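# Find an amber-lit server fault or park at charger

## Task

Look along the aisle for a server whose front display glows amber rather than blue. If there is one, finish facing its cabinet from the front so that this server sits at the precise centre of the head camera image. The frame must also take in the server's front from roughly its midpoint up to the display, plus the entire display, seen nearly head-on, sharp and with nothing blocking it. If no server shows amber, finish parked within the taped charging area beside the wall charger, with no part of the robot touching or overhanging the tape, and with the robot's front or back squarely facing the wall. Either way the plastic tote must be upright at the end, and the robot must not topple over or finish leaning.

## Robot and tools

Robot: a Hello Robot Stretch 3. It has a two-wheel differential base (0.33 m long, 0.34 m wide, round rear), a mast with a lift, and one telescoping arm that reaches out to the robot's right side. There is a single arm, so every command describes that one arm. The base spins about the point midway between the drive wheels, 0.05 m behind its front edge. With the arm pulled in and the wrist folded, a turn sweeps a circle of radius 0.28 m; an unfolded level wrist reaches beyond it. To bring the gripper forward you drive the base; it cannot slide sideways.

Frames: the base frame sits on the floor between the drive wheels, x ahead, y to the left, z up, in metres. hand_pose is reported in it, at the point where closed fingertips meet. The odometry frame is the base frame at the start; base_odometry counts wheel turns only, so slip shows as travel. Headings are in radians, left positive. If turned_by_wheels and turned_by_imu disagree by more than 0.15 rad, believe the IMU. base_tilt is in degrees (forward and right positive), accurate to a few degrees.

move: one action per call. "base" is an object holding exactly one key, and it is a relative offset from where the base last reported itself: {"translate_m": d} drives d metres straight (positive forward, -3 to 3) or {"rotate_rad": d} turns in place by d radians (positive left, -6.4 to 6.4). "joints" is an object of absolute targets keyed by joint name: lift_m 0 to 1.1 m, arm_m 0 to 0.52 m, wrist_yaw_rad -1.345 to 4.42 (0 along the arm, positive toward the front), wrist_pitch_rad -1.57 to 0.451 (negative tips the fingers down), wrist_roll_rad -2.911 to 2.918, gripper_m -0.089 to 0.179 (bigger is wider), head_pan_rad -3.953 to 1.73 (0 ahead, positive left, -1.57 looks along the arm), head_tilt_rad -1.53 to 0.419 (negative looks down). "speeds" gives per-motion top speeds in m/s or rad/s, no higher than the max pace; "pace" is "default" or "max" (translate 0.12/0.30 m/s, rotate 0.76/1.90 rad/s, lift 0.11/0.15 m/s, arm 0.14/0.40 m/s). Base speed is capped at 0.10 m/s and 0.63 rad/s unless lift_m < 0.30, arm_m < 0.03 and wrist_yaw_rad > 2.54. "contact_limits" sets, beside its own command only, an effort percentage (1 to 100) at which that motion halts: arm_m, translate_m, rotate_rad take a number; lift_m takes {"down": v, "up": v}, where below roughly 12 it may halt while moving freely. The base has no contact stop unless you give one. {"servos": "reboot"} is sent alone and revives servos that switched off. "cameras" lists head_camera, nav_camera, wrist_camera or all ([] for none). "blocking" false returns after about half a second while motion continues; a later move overrides only what it names. Unknown keys make a call invalid; out-of-range values get it refused, and a refusal or an uncommanded stop cancels the rest of that reply's move, wait and finished_scene calls.

wait(seconds 0 to 10) lets time pass and reports state; it ends early once moves settle. stop brakes all running motions, which then read "stopped" and may keep pressing. zoom_image(camera, region [x0,y0,x1,y1] in pixels, at most 504 by 504) enlarges part of the newest image. read_manual only returns licence texts. finished_scene(scene) ends the current scene, given its number; it is final.

Results: the "move" line is "done" or the worst status. base_status and joint_status give done, moving, off_target (rest away from target, maybe still pushing), contact_stop (the lift or arm goes slack), time_out (a move runs at most 14 s) or torque_fault. on_its_own reports uncommanded behaviour; "held at" is a target, not a reading. motor_effort is percent of maximum, positive toward higher values, bracket = peak in the last action; positive wheel effort pushes forward. lidar_m has 12 distances in 30° sectors, first straight ahead, counter-clockwise (4th left, 7th behind, 10th right), seeing only a slice 0.17 m above the floor; "-" means nothing or closer than 0.15 m. wrist_depth_mm and head_depth_mm are 7×7 grids of median depth in mm. The head_camera image arrives rotated: turn it a quarter clockwise to stand it up; nav_camera needs a quarter counter-clockwise. pictures lists image order.

Cautions: before folding the wrist over the base (yaw 3.0) or unfolding it, put lift between 0.32 and 0.95, pitch at -0.4 and roll near 0; with yaw below -0.4 keep pitch at -0.5 or lower. Pushing into something fixed with the gripper higher than about 0.45 m, or driving while hooked on something, can tip the robot; if base_tilt shows a lean, back the gripper off. Wrist and head never contact-stop and will fault after sustained strain. Avoid dropping things, slamming, hard hits and heavy pushing, and keep the tote upright. Thinking time lets the world run on, so a running move keeps going while you compose a reply.

Each tool is called after "Call:" as name(argument=value, ...), one argument or row to a line, values as JSON.

## Session

Call:
move(
)

Scene clock: 0.00 s.
base_odometry: x=+0.000 y=+0.000 heading=+0.000
turned_by_wheels: +0.000
turned_by_imu: +0.000
base_tilt: forward=+1.1 right=-1.6
lidar_m: 0.87 1.47 1.30 0.85 0.78 0.79 0.99 2.04 1.23 1.36 2.66 0.85
head_depth_mm: 777 776 783 785 784 906 912 / 857 849 843 836 829 822 818 / 974 965 957 947 943 931 926 / 1597 1118 1106 1097 1087 1072 1058 / 1762 1329 1310 1292 1274 1264 1244 / 1646 1631 1619 1576 1561 1536 1511 / 1543 1545 1563 1581 1596 1604 1615
base_status: not commanded
joint_positions: lift_m=+0.445 arm_m=+0.001 wrist_yaw_rad=+2.826 wrist_pitch_rad=-0.448 wrist_roll_rad=+0.000 gripper_m=+0.037 head_pan_rad=+0.000 head_tilt_rad=-0.003
joint_status: not commanded
measured_speeds: all 0
motor_effort: left_wheel=-0.3 right_wheel=-0.3 lift_m=+21.6 arm_m=-3.7 wrist_yaw_rad=+0.2 wrist_pitch_rad=+3.0 wrist_roll_rad=+0.1 gripper_m=+0.1 head_pan_rad=+0.7 head_tilt_rad=+7.3
hand_pose: x=+0.0471 y=+0.0640 z=+0.4511 quat_wxyz=(+0.264, +0.705, +0.047, +0.656) (m; base frame)
wrist_depth_mm: 675 - - - - - - / 156 - - - - - - / 151 - - - - - - / 161 183 - - - - - / 175 188 151 150 150 - - / - 211 129 - 126 - - / - 219 110 - - 91 -
pictures: head_camera (sideways), nav_camera (sideways), wrist_camera
Images, in order (width x height): head_camera 896x504, nav_camera 672x504, wrist_camera 644x364.

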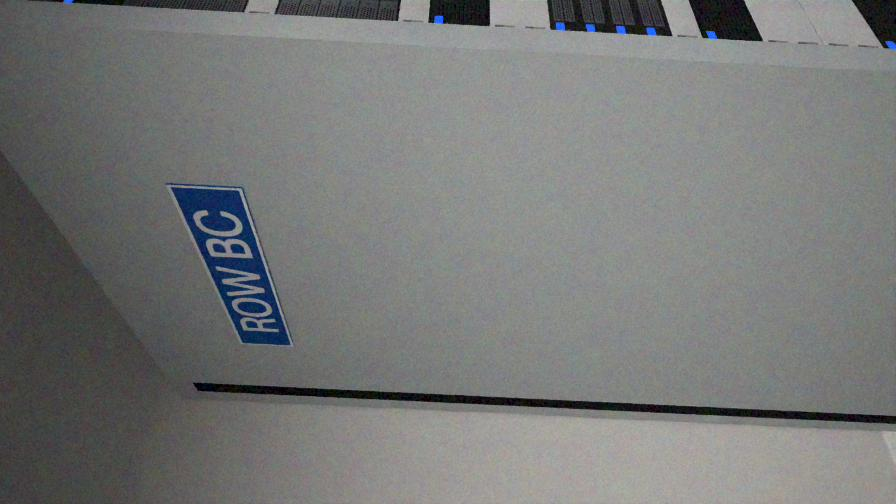

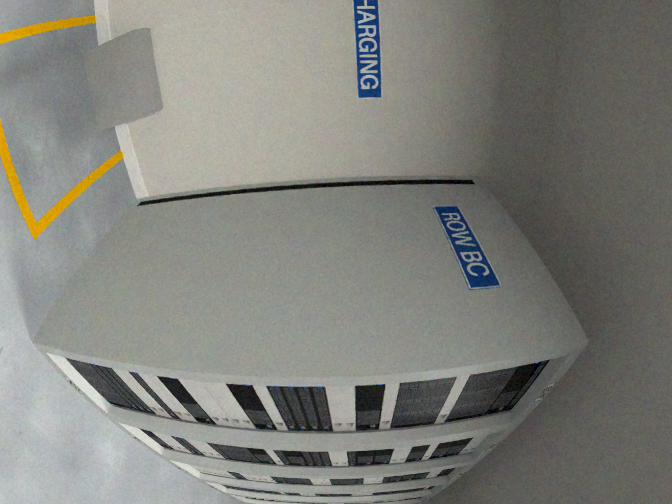

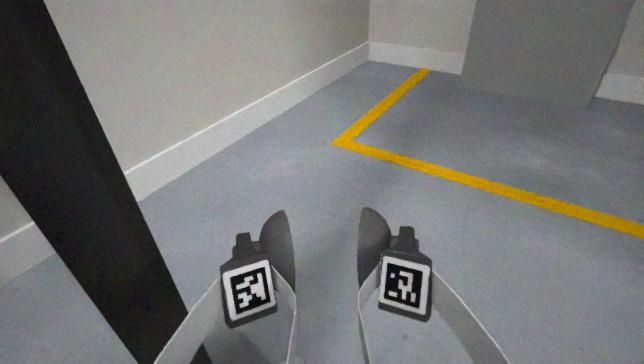

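Call:
move(
  joints={"head_pan_rad": 1.2, "head_tilt_rad": -0.35},
  cameras=["nav_camera"],
)

Call:
move(
  joints={"head_pan_rad": -0.9, "head_tilt_rad": -0.35},
  cameras=["nav_camera"],
)

Call:
move(
  joints={"head_pan_rad": -2.3, "head_tilt_rad": -0.35},
  cameras=["nav_camera"],
)

Call:
move(
  joints={"head_pan_rad": -3.7, "head_tilt_rad": -0.35},
  cameras=["nav_camera"],
)

Scene clock: 7.53 s.
move: done
base_odometry: x=+0.000 y=+0.000 heading=+0.000
turned_by_wheels: +0.000
turned_by_imu: +0.001
base_tilt: forward=+1.1 right=-1.8
lidar_m: 0.87 1.47 1.29 0.85 0.78 0.79 0.99 2.04 1.22 1.35 2.65 0.85
head_depth_mm: 1379 1449 1534 1617 1696 1639 1425 / 1461 1539 1631 1728 1844 1803 1419 / 1372 1512 1667 1802 1958 1777 1403 / 1168 1262 1372 1506 1656 1716 1396 / 1017 1081 1175 1259 1374 1503 1397 / 901 956 1019 1088 1168 1260 1311 / 807 850 900 955 1020 1088 1171
base_status: not commanded
joint_positions: lift_m=+0.445 arm_m=+0.001 wrist_yaw_rad=+2.826 wrist_pitch_rad=-0.448 wrist_roll_rad=+0.000 gripper_m=+0.037 head_pan_rad=+1.226 head_tilt_rad=-0.350
joint_status: all done
measured_speeds: all 0
motor_effort: left_wheel=+0.3(1.4) right_wheel=-0.5(0.7) lift_m=+27.8(27.8) arm_m=-8.5(8.5) wrist_yaw_rad=-0.1(0.6) wrist_pitch_rad=+2.6(3.3) wrist_roll_rad=+0.2(0.3) gripper_m=+0.1(0.5) head_pan_rad=-0.4(4.3) head_tilt_rad=-2.1(6.5)
hand_pose: x=+0.0471 y=+0.0640 z=+0.4511 quat_wxyz=(+0.264, +0.705, +0.047, +0.656) (m; base frame)
wrist_depth_mm: 688 - - - - - - / 155 - - - - - - / 150 - - - - - - / 161 182 - - - - - / 175 187 150 150 150 - - / - 211 129 - 126 - - / - 220 110 - - 91 -
pictures: nav_camera (sideways)
Images, in order (width x height): nav_camera 672x504.

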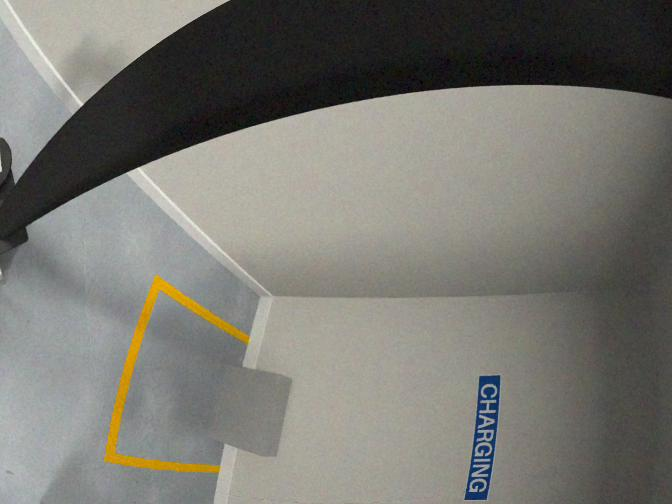

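Scene clock: 8.93 s.
move: done
base_odometry: x=+0.000 y=+0.000 heading=+0.000
turned_by_wheels: +0.000
turned_by_imu: +0.000
base_tilt: forward=+0.9 right=-1.4
lidar_m: 0.87 1.47 1.29 0.85 0.78 0.79 0.99 2.04 1.23 1.36 2.66 0.85
head_depth_mm: 3411 3110 2967 2945 2486 1807 1417 / 3466 3643 - 3780 2436 1811 1416 / 3442 3672 3912 3817 2435 1788 1412 / 3501 3623 3932 3736 2412 1771 1402 / 3340 3575 3813 3512 2378 1763 1394 / 2076 2230 2371 2464 2171 1738 1396 / 1498 1538 1578 1622 1494 1544 1384
base_status: not commanded
joint_positions: lift_m=+0.445 arm_m=+0.001 wrist_yaw_rad=+2.826 wrist_pitch_rad=-0.448 wrist_roll_rad=+0.000 gripper_m=+0.037 head_pan_rad=-0.935 head_tilt_rad=-0.350
joint_status: all done
measured_speeds: all 0
motor_effort: left_wheel=+0.7(1.3) right_wheel=-0.5(0.8) lift_m=+29.4(29.6) arm_m=-10.0(10.6) wrist_yaw_rad=-0.2(0.7) wrist_pitch_rad=+2.6(3.0) wrist_roll_rad=+0.3(0.5) gripper_m=+0.2(0.6) head_pan_rad=+1.9(5.1) head_tilt_rad=-1.6(4.6)
hand_pose: x=+0.0471 y=+0.0640 z=+0.4511 quat_wxyz=(+0.264, +0.705, +0.047, +0.656) (m; base frame)
wrist_depth_mm: 697 - - - - - - / 156 - - - - - - / 150 - - - - - - / 161 182 - - - - - / 175 188 151 150 150 - - / - 212 129 - 126 - - / - 221 110 - - 91 -
pictures: nav_camera (sideways)
Images, in order (width x height): nav_camera 672x504.

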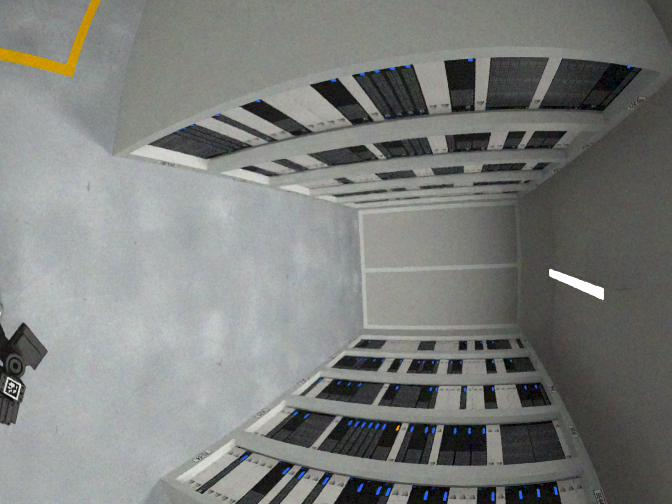

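Scene clock: 10.10 s.
move: done
base_odometry: x=+0.000 y=+0.000 heading=+0.000
turned_by_wheels: +0.000
turned_by_imu: +0.000
base_tilt: forward=+1.0 right=-1.8
lidar_m: 0.87 1.47 1.29 0.85 0.78 0.79 0.99 2.04 1.23 1.35 2.64 0.85
head_depth_mm: 1775 1872 1998 2155 2281 1799 1422 / 1796 1910 2056 2198 2307 1799 1420 / 1819 1958 2093 2241 2336 1786 1412 / 1854 1989 2174 2286 2386 1768 1396 / 1895 2038 2163 2311 2381 1751 1395 / 1572 1672 1767 1850 1970 1751 1380 / 1257 1301 1355 1417 1479 1542 1368
base_status: not commanded
joint_positions: lift_m=+0.445 arm_m=+0.001 wrist_yaw_rad=+2.826 wrist_pitch_rad=-0.448 wrist_roll_rad=+0.000 gripper_m=+0.037 head_pan_rad=-2.340 head_tilt_rad=-0.350
joint_status: all done
measured_speeds: all 0
motor_effort: left_wheel=+0.6(1.1) right_wheel=+0.1(0.7) lift_m=+31.3(31.4) arm_m=-11.4(12.0) wrist_yaw_rad=+0.0(0.6) wrist_pitch_rad=+2.7(3.0) wrist_roll_rad=+0.3(0.3) gripper_m=+0.1(0.9) head_pan_rad=+2.2(4.3) head_tilt_rad=-2.0(4.6)
hand_pose: x=+0.0471 y=+0.0640 z=+0.4511 quat_wxyz=(+0.264, +0.705, +0.047, +0.656) (m; base frame)
wrist_depth_mm: 677 - - - - - - / 155 - - - - - - / 151 - - - - - - / 162 182 - - - - - / 175 188 151 150 151 - - / - 211 129 - 126 - - / - 220 110 - - 91 -
pictures: nav_camera (sideways)
Images, in order (width x height): nav_camera 672x504.

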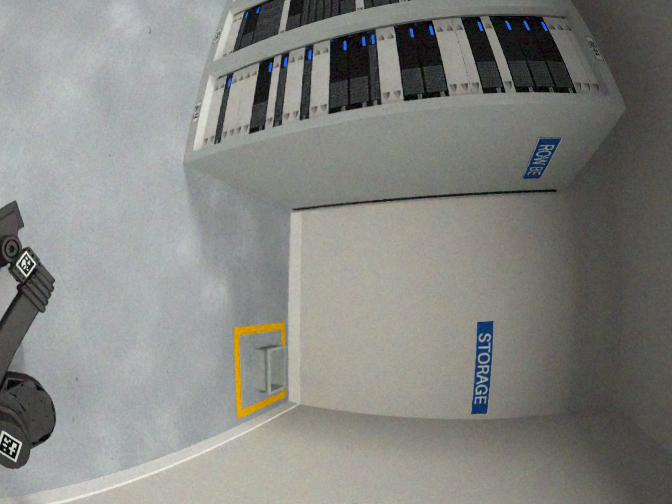

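Scene clock: 11.27 s.
move: done
base_odometry: x=+0.000 y=+0.000 heading=+0.000
turned_by_wheels: +0.000
turned_by_imu: +0.000
base_tilt: forward=+1.1 right=-1.6
lidar_m: 0.87 1.47 1.29 0.85 0.78 0.79 0.99 2.05 1.23 1.35 2.65 0.85
head_depth_mm: 614 651 692 739 790 856 - / 635 674 718 767 825 893 968 / 655 699 747 801 862 934 1019 / 680 723 775 838 901 983 1078 / 706 753 810 873 949 1041 1138 / 732 783 847 915 1002 1097 1215 / 763 821 884 961 1054 1169 1275
base_status: not commanded
joint_positions: lift_m=+0.445 arm_m=+0.001 wrist_yaw_rad=+2.826 wrist_pitch_rad=-0.448 wrist_roll_rad=+0.000 gripper_m=+0.037 head_pan_rad=-3.741 head_tilt_rad=-0.350
joint_status: all done
measured_speeds: all 0
motor_effort: left_wheel=+0.8(2.1) right_wheel=-0.5(0.9) lift_m=+33.2(33.2) arm_m=-13.2(13.2) wrist_yaw_rad=+0.2(0.6) wrist_pitch_rad=+2.6(3.1) wrist_roll_rad=+0.0(0.3) gripper_m=+0.2(0.6) head_pan_rad=+2.7(4.4) head_tilt_rad=-1.2(3.0)
hand_pose: x=+0.0471 y=+0.0640 z=+0.4511 quat_wxyz=(+0.264, +0.705, +0.047, +0.656) (m; base frame)
wrist_depth_mm: 690 - - - - - - / 156 - - - - - - / 150 - - - - - - / 161 182 - - - - - / 176 187 151 150 150 - - / - 211 129 - 126 - - / - 221 110 - - 91 -
pictures: nav_camera (sideways)
Images, in order (width x height): nav_camera 672x504.

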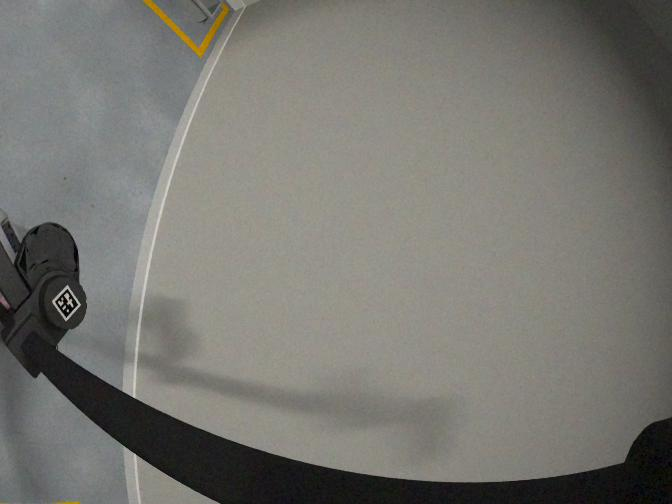

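Call:
move(
  joints={"head_pan_rad": -1.2, "head_tilt_rad": -0.1},
  cameras=["head_camera","nav_camera"],
)

Call:
zoom_image(
  camera="nav_camera",
  region=[150, 180, 600, 504],
)

Scene clock: 19.80 s.
move: done
base_odometry: x=+0.000 y=+0.000 heading=+0.000
turned_by_wheels: +0.000
turned_by_imu: +0.002
base_tilt: forward=+1.0 right=-1.7
lidar_m: 0.87 1.47 1.29 0.85 0.78 0.79 0.99 2.04 1.23 1.35 2.65 0.85
head_depth_mm: 2146 1766 1776 1776 1756 1760 1646 / 2146 2453 2228 2062 2094 2130 1847 / 2177 3292 2907 2697 2715 2469 1811 / 2200 3761 3960 3976 3771 2553 1819 / 2004 3804 3933 3946 - 2519 1811 / 2263 3719 3753 3907 3943 2513 1782 / 2272 3656 3619 3724 3832 2449 1770
base_status: not commanded
joint_positions: lift_m=+0.445 arm_m=+0.001 wrist_yaw_rad=+2.826 wrist_pitch_rad=-0.448 wrist_roll_rad=+0.000 gripper_m=+0.037 head_pan_rad=-1.188 head_tilt_rad=-0.100
joint_status: all done
measured_speeds: translate_m=+0.000 rotate_rad=+0.000 lift_m=+0.000 arm_m=+0.000 wrist_yaw_rad=+0.000 wrist_pitch_rad=+0.000 wrist_roll_rad=+0.000 head_pan_rad=-0.024 head_tilt_rad=+0.000
motor_effort: left_wheel=+0.3(1.4) right_wheel=-0.4(0.8) lift_m=+36.9(37.4) arm_m=-16.6(17.1) wrist_yaw_rad=+0.2(0.9) wrist_pitch_rad=+2.5(3.2) wrist_roll_rad=+0.1(0.4) gripper_m=+0.1(0.7) head_pan_rad=-3.2(5.5) head_tilt_rad=+5.8(9.5)
hand_pose: x=+0.0471 y=+0.0640 z=+0.4511 quat_wxyz=(+0.264, +0.705, +0.047, +0.656) (m; base frame)
wrist_depth_mm: 687 - - - - - - / 156 - - - - - - / 150 - - - - - - / 161 183 - - - - - / 174 188 152 151 150 - - / - 210 129 - 126 - - / - 219 110 - - 91 -
pictures: head_camera (sideways), nav_camera (sideways)
Images, in order (width x height): head_camera 896x504, nav_camera 672x504.

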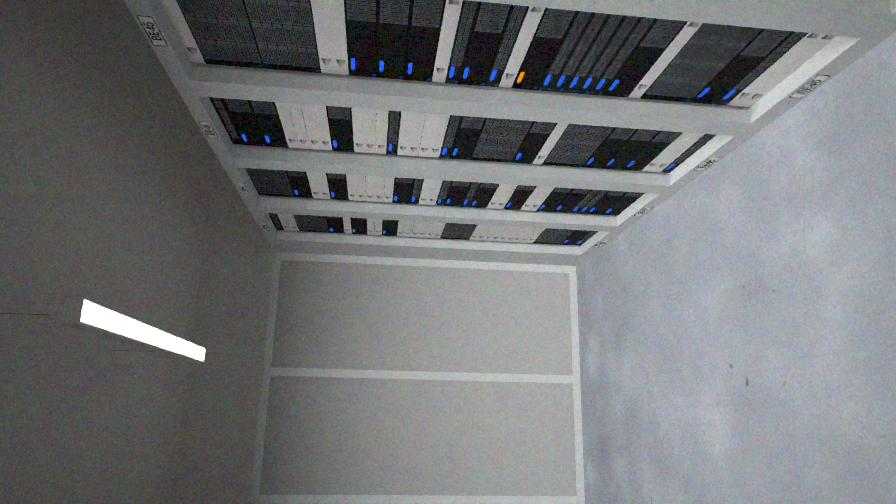

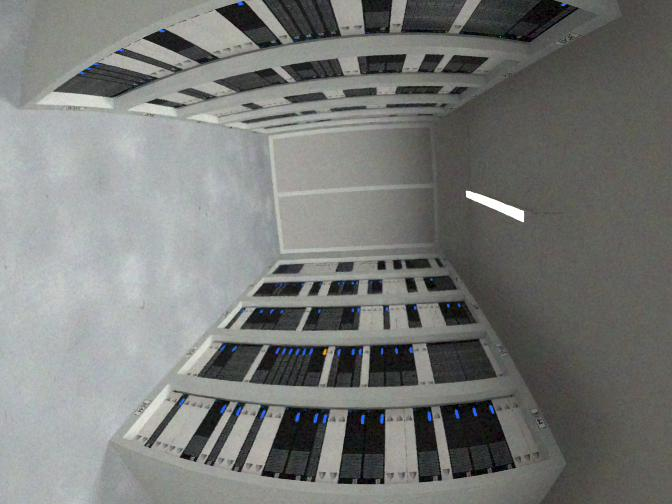

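Scaled by 1.120 from the camera's 672x504 image, which has a finer 792x594 frame.

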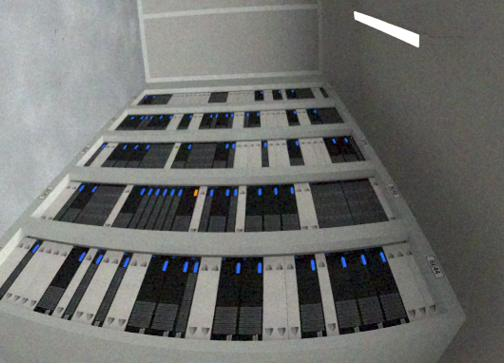

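Call:
move(
  base={"rotate_rad": -0.92},
  joints={"lift_m": 0.28, "head_pan_rad": 0, "head_tilt_rad": -0.2},
  cameras=["head_camera"],
)

Scene clock: 42.47 s.
move: done
base_odometry: x=+0.000 y=+0.000 heading=-0.919
turned_by_wheels: -0.919
turned_by_imu: -0.934
base_tilt: forward=+1.0 right=-1.5
lidar_m: 1.95 0.85 0.97 1.47 1.12 0.81 0.78 0.81 1.10 2.14 1.23 1.51
head_depth_mm: 2714 3589 3022 3064 2845 2215 1650 / 2723 3701 3861 3949 3285 2177 1643 / 2612 3747 3822 - 3258 2170 1619 / 2824 3718 3919 - 3214 2155 1611 / 2859 3705 3747 3941 3218 2131 1609 / 2405 2137 2225 2325 2442 2011 1583 / 1408 1462 1499 1553 1602 1642 1476
base_status: done
joint_positions: lift_m=+0.280 arm_m=+0.001 wrist_yaw_rad=+2.826 wrist_pitch_rad=-0.449 wrist_roll_rad=+0.000 gripper_m=+0.037 head_pan_rad=+0.005 head_tilt_rad=-0.199
joint_status: all done
measured_speeds: all 0
motor_effort: left_wheel=+12.7(14.6) right_wheel=-11.0(16.3) lift_m=+18.2(34.1) arm_m=-16.9(17.1) wrist_yaw_rad=+0.1(0.6) wrist_pitch_rad=+2.8(3.2) wrist_roll_rad=+0.3(0.3) gripper_m=-0.3(0.7) head_pan_rad=-2.7(4.6) head_tilt_rad=-0.7(4.6)
hand_pose: x=+0.0471 y=+0.0639 z=+0.2858 quat_wxyz=(+0.264, +0.705, +0.048, +0.656) (m; base frame)
wrist_depth_mm: - - - - - - 819 / 159 - - - - 866 881 / 150 - - - - - - / 161 177 - - - - - / 175 188 151 150 150 - - / - 211 129 147 126 - - / 258 225 250 253 - 91 -
pictures: head_camera (sideways)
Images, in order (width x height): head_camera 896x504.

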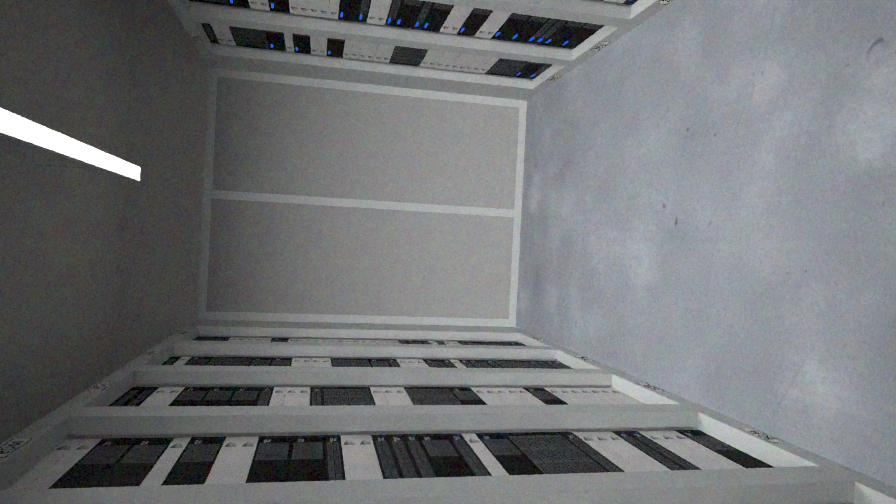

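Call:
move(
  base={"rotate_rad": -0.037},
  cameras=[],
)

Call:
move(
  base={"translate_m": 1.65},
  pace="max",
  joints={"head_pan_rad": -1.57, "head_tilt_rad": -0.38},
  cameras=["head_camera","nav_camera"],
)

Scene clock: 51.47 s.
move: done
base_odometry: x=+0.000 y=+0.000 heading=-0.956
turned_by_wheels: -0.036
turned_by_imu: -0.036
base_tilt: forward=+1.1 right=-1.7
lidar_m: 2.49 0.85 0.94 1.47 1.16 0.82 0.78 0.80 1.06 2.14 1.23 1.46
head_depth_mm: 2720 2899 2807 2768 2572 2209 1646 / 2749 3775 3851 3810 3249 2170 1630 / 2469 3752 3831 - 3260 2162 1621 / 2864 3749 3915 - 3247 2153 1615 / 2887 3720 3815 - 3163 2122 1597 / 2732 2328 2416 2526 2595 2116 1590 / 1554 1659 1711 1771 1817 1832 1528
base_status: done
joint_positions: lift_m=+0.280 arm_m=+0.001 wrist_yaw_rad=+2.826 wrist_pitch_rad=-0.449 wrist_roll_rad=+0.000 gripper_m=+0.037 head_pan_rad=+0.000 head_tilt_rad=-0.200
joint_status: not commanded
measured_speeds: all 0
motor_effort: left_wheel=+11.6(14.9) right_wheel=-11.3(14.6) lift_m=+19.2(19.2) arm_m=-15.8(16.1) wrist_yaw_rad=+0.2(0.5) wrist_pitch_rad=+3.1(3.4) wrist_roll_rad=+0.2(0.3) gripper_m=-0.4(0.4) head_pan_rad=-2.6(3.3) head_tilt_rad=-1.5(2.1)
hand_pose: x=+0.0471 y=+0.0639 z=+0.2858 quat_wxyz=(+0.264, +0.705, +0.048, +0.656) (m; base frame)
wrist_depth_mm: - - - - - - 850 / 158 - - - - 844 913 / 150 - - - - - - / 161 176 - - - - - / 175 188 151 150 150 - - / - 210 129 148 126 - - / 260 226 249 252 - 91 -
pictures: none
No camera images: "cameras" was empty.

Scene clock: 58.37 s.
move: done
base_odometry: x=+0.952 y=-1.348 heading=-0.956
turned_by_wheels: +0.000
turned_by_imu: +0.010
base_tilt: forward=+1.0 right=-1.8
lidar_m: 2.28 0.90 0.59 0.61 0.63 0.84 2.43 2.51 1.00 0.97 0.97 1.30
head_depth_mm: 820 861 912 982 1113 1267 1346 / 829 894 960 1044 1116 1224 1316 / 827 887 963 1045 1137 1253 1340 / 827 889 958 1037 1136 1257 1333 / 825 885 957 1041 1133 1261 1321 / 810 861 918 1003 1081 1196 1300 / 780 848 935 1023 1136 1247 1317
base_status: done
joint_positions: lift_m=+0.280 arm_m=+0.001 wrist_yaw_rad=+2.826 wrist_pitch_rad=-0.449 wrist_roll_rad=+0.000 gripper_m=+0.037 head_pan_rad=-1.570 head_tilt_rad=-0.380
joint_status: all done
measured_speeds: all 0
motor_effort: left_wheel=+4.8(16.2) right_wheel=+1.0(10.0) lift_m=+26.8(26.9) arm_m=-14.3(16.3) wrist_yaw_rad=+0.0(1.0) wrist_pitch_rad=+3.2(3.5) wrist_roll_rad=+0.3(0.4) gripper_m=+0.0(0.8) head_pan_rad=+3.0(5.3) head_tilt_rad=+3.8(5.6)
hand_pose: x=+0.0471 y=+0.0639 z=+0.2858 quat_wxyz=(+0.264, +0.705, +0.048, +0.656) (m; base frame)
wrist_depth_mm: 523 553 614 621 739 815 953 / 158 606 652 679 814 856 967 / 151 647 701 732 - - - / 161 645 720 - - - - / 176 188 151 150 151 - - / - 210 129 148 126 - - / 257 227 249 253 - 91 -
pictures: head_camera (sideways), nav_camera (sideways)
Images, in order (width x height): head_camera 896x504, nav_camera 672x504.

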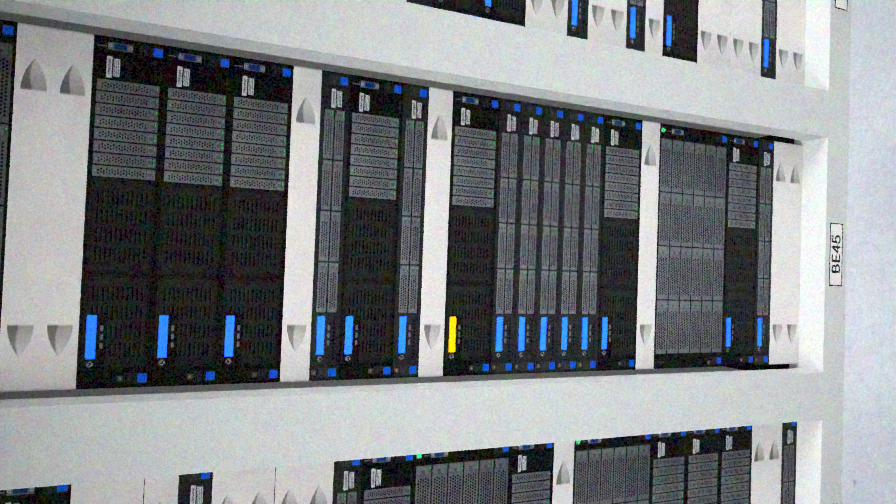

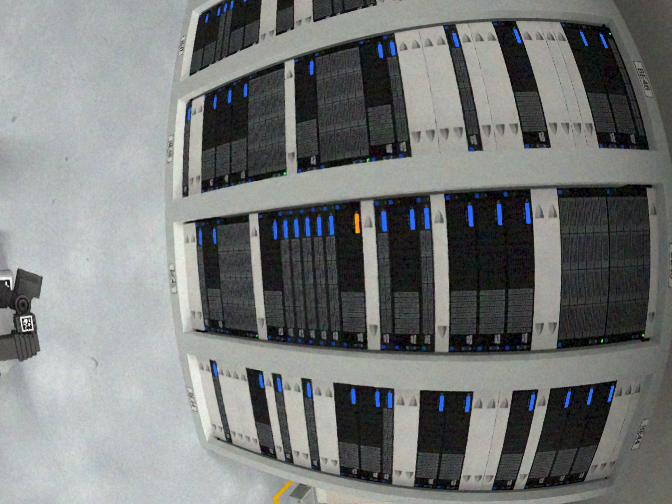

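Call:
move(
  joints={"head_tilt_rad": -0.415},
  cameras=["head_camera"],
)

Scene clock: 67.87 s.
move: done
base_odometry: x=+0.952 y=-1.348 heading=-0.956
turned_by_wheels: +0.000
turned_by_imu: +0.001
base_tilt: forward=+1.1 right=-1.6
lidar_m: 2.28 0.90 0.59 0.61 0.63 0.84 2.43 2.50 1.00 0.97 0.97 1.30
head_depth_mm: 815 862 918 991 1127 1300 1351 / 823 887 963 1053 1132 1239 1330 / 822 887 964 1052 1158 1289 1349 / 824 889 964 1052 1155 1292 1346 / 823 885 961 1047 1156 1283 1330 / 805 856 925 1011 1097 1230 1294 / 779 852 934 1031 1161 1291 1329
base_status: not commanded
joint_positions: lift_m=+0.280 arm_m=+0.001 wrist_yaw_rad=+2.826 wrist_pitch_rad=-0.449 wrist_roll_rad=+0.000 gripper_m=+0.037 head_pan_rad=-1.570 head_tilt_rad=-0.407
joint_status: all done
measured_speeds: all 0
motor_effort: left_wheel=+5.0(5.9) right_wheel=+0.7(1.4) lift_m=+30.9(31.2) arm_m=-14.3(14.7) wrist_yaw_rad=-0.1(0.8) wrist_pitch_rad=+2.7(3.4) wrist_roll_rad=+0.0(0.3) gripper_m=-0.1(0.4) head_pan_rad=+2.9(3.6) head_tilt_rad=-0.8(3.6)
hand_pose: x=+0.0471 y=+0.0639 z=+0.2858 quat_wxyz=(+0.264, +0.705, +0.048, +0.656) (m; base frame)
wrist_depth_mm: 517 562 609 618 744 807 949 / 159 588 654 682 820 892 - / 151 649 698 731 - - - / 161 646 677 - - - - / 176 187 152 151 150 - - / - 212 129 147 126 - - / 259 226 249 253 - 91 -
pictures: head_camera (sideways)
Images, in order (width x height): head_camera 896x504.

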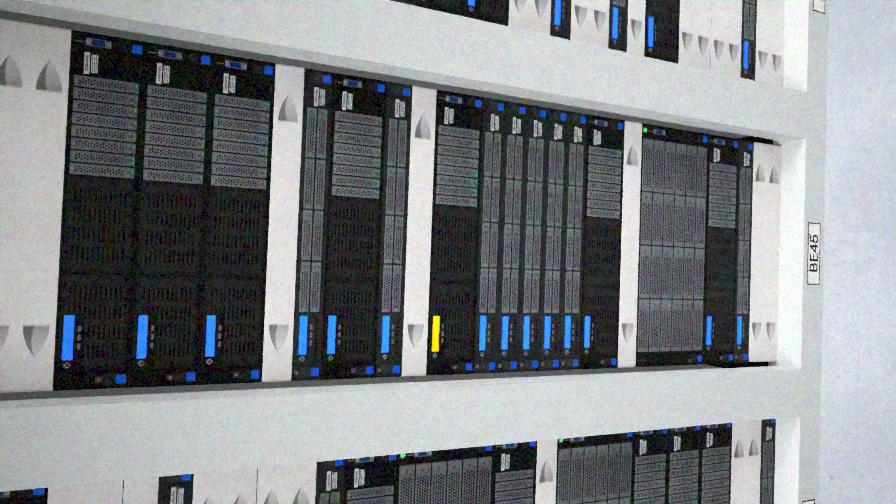

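Call:
finished_scene(
  scene=1,
)

The scene is finished: the task was done.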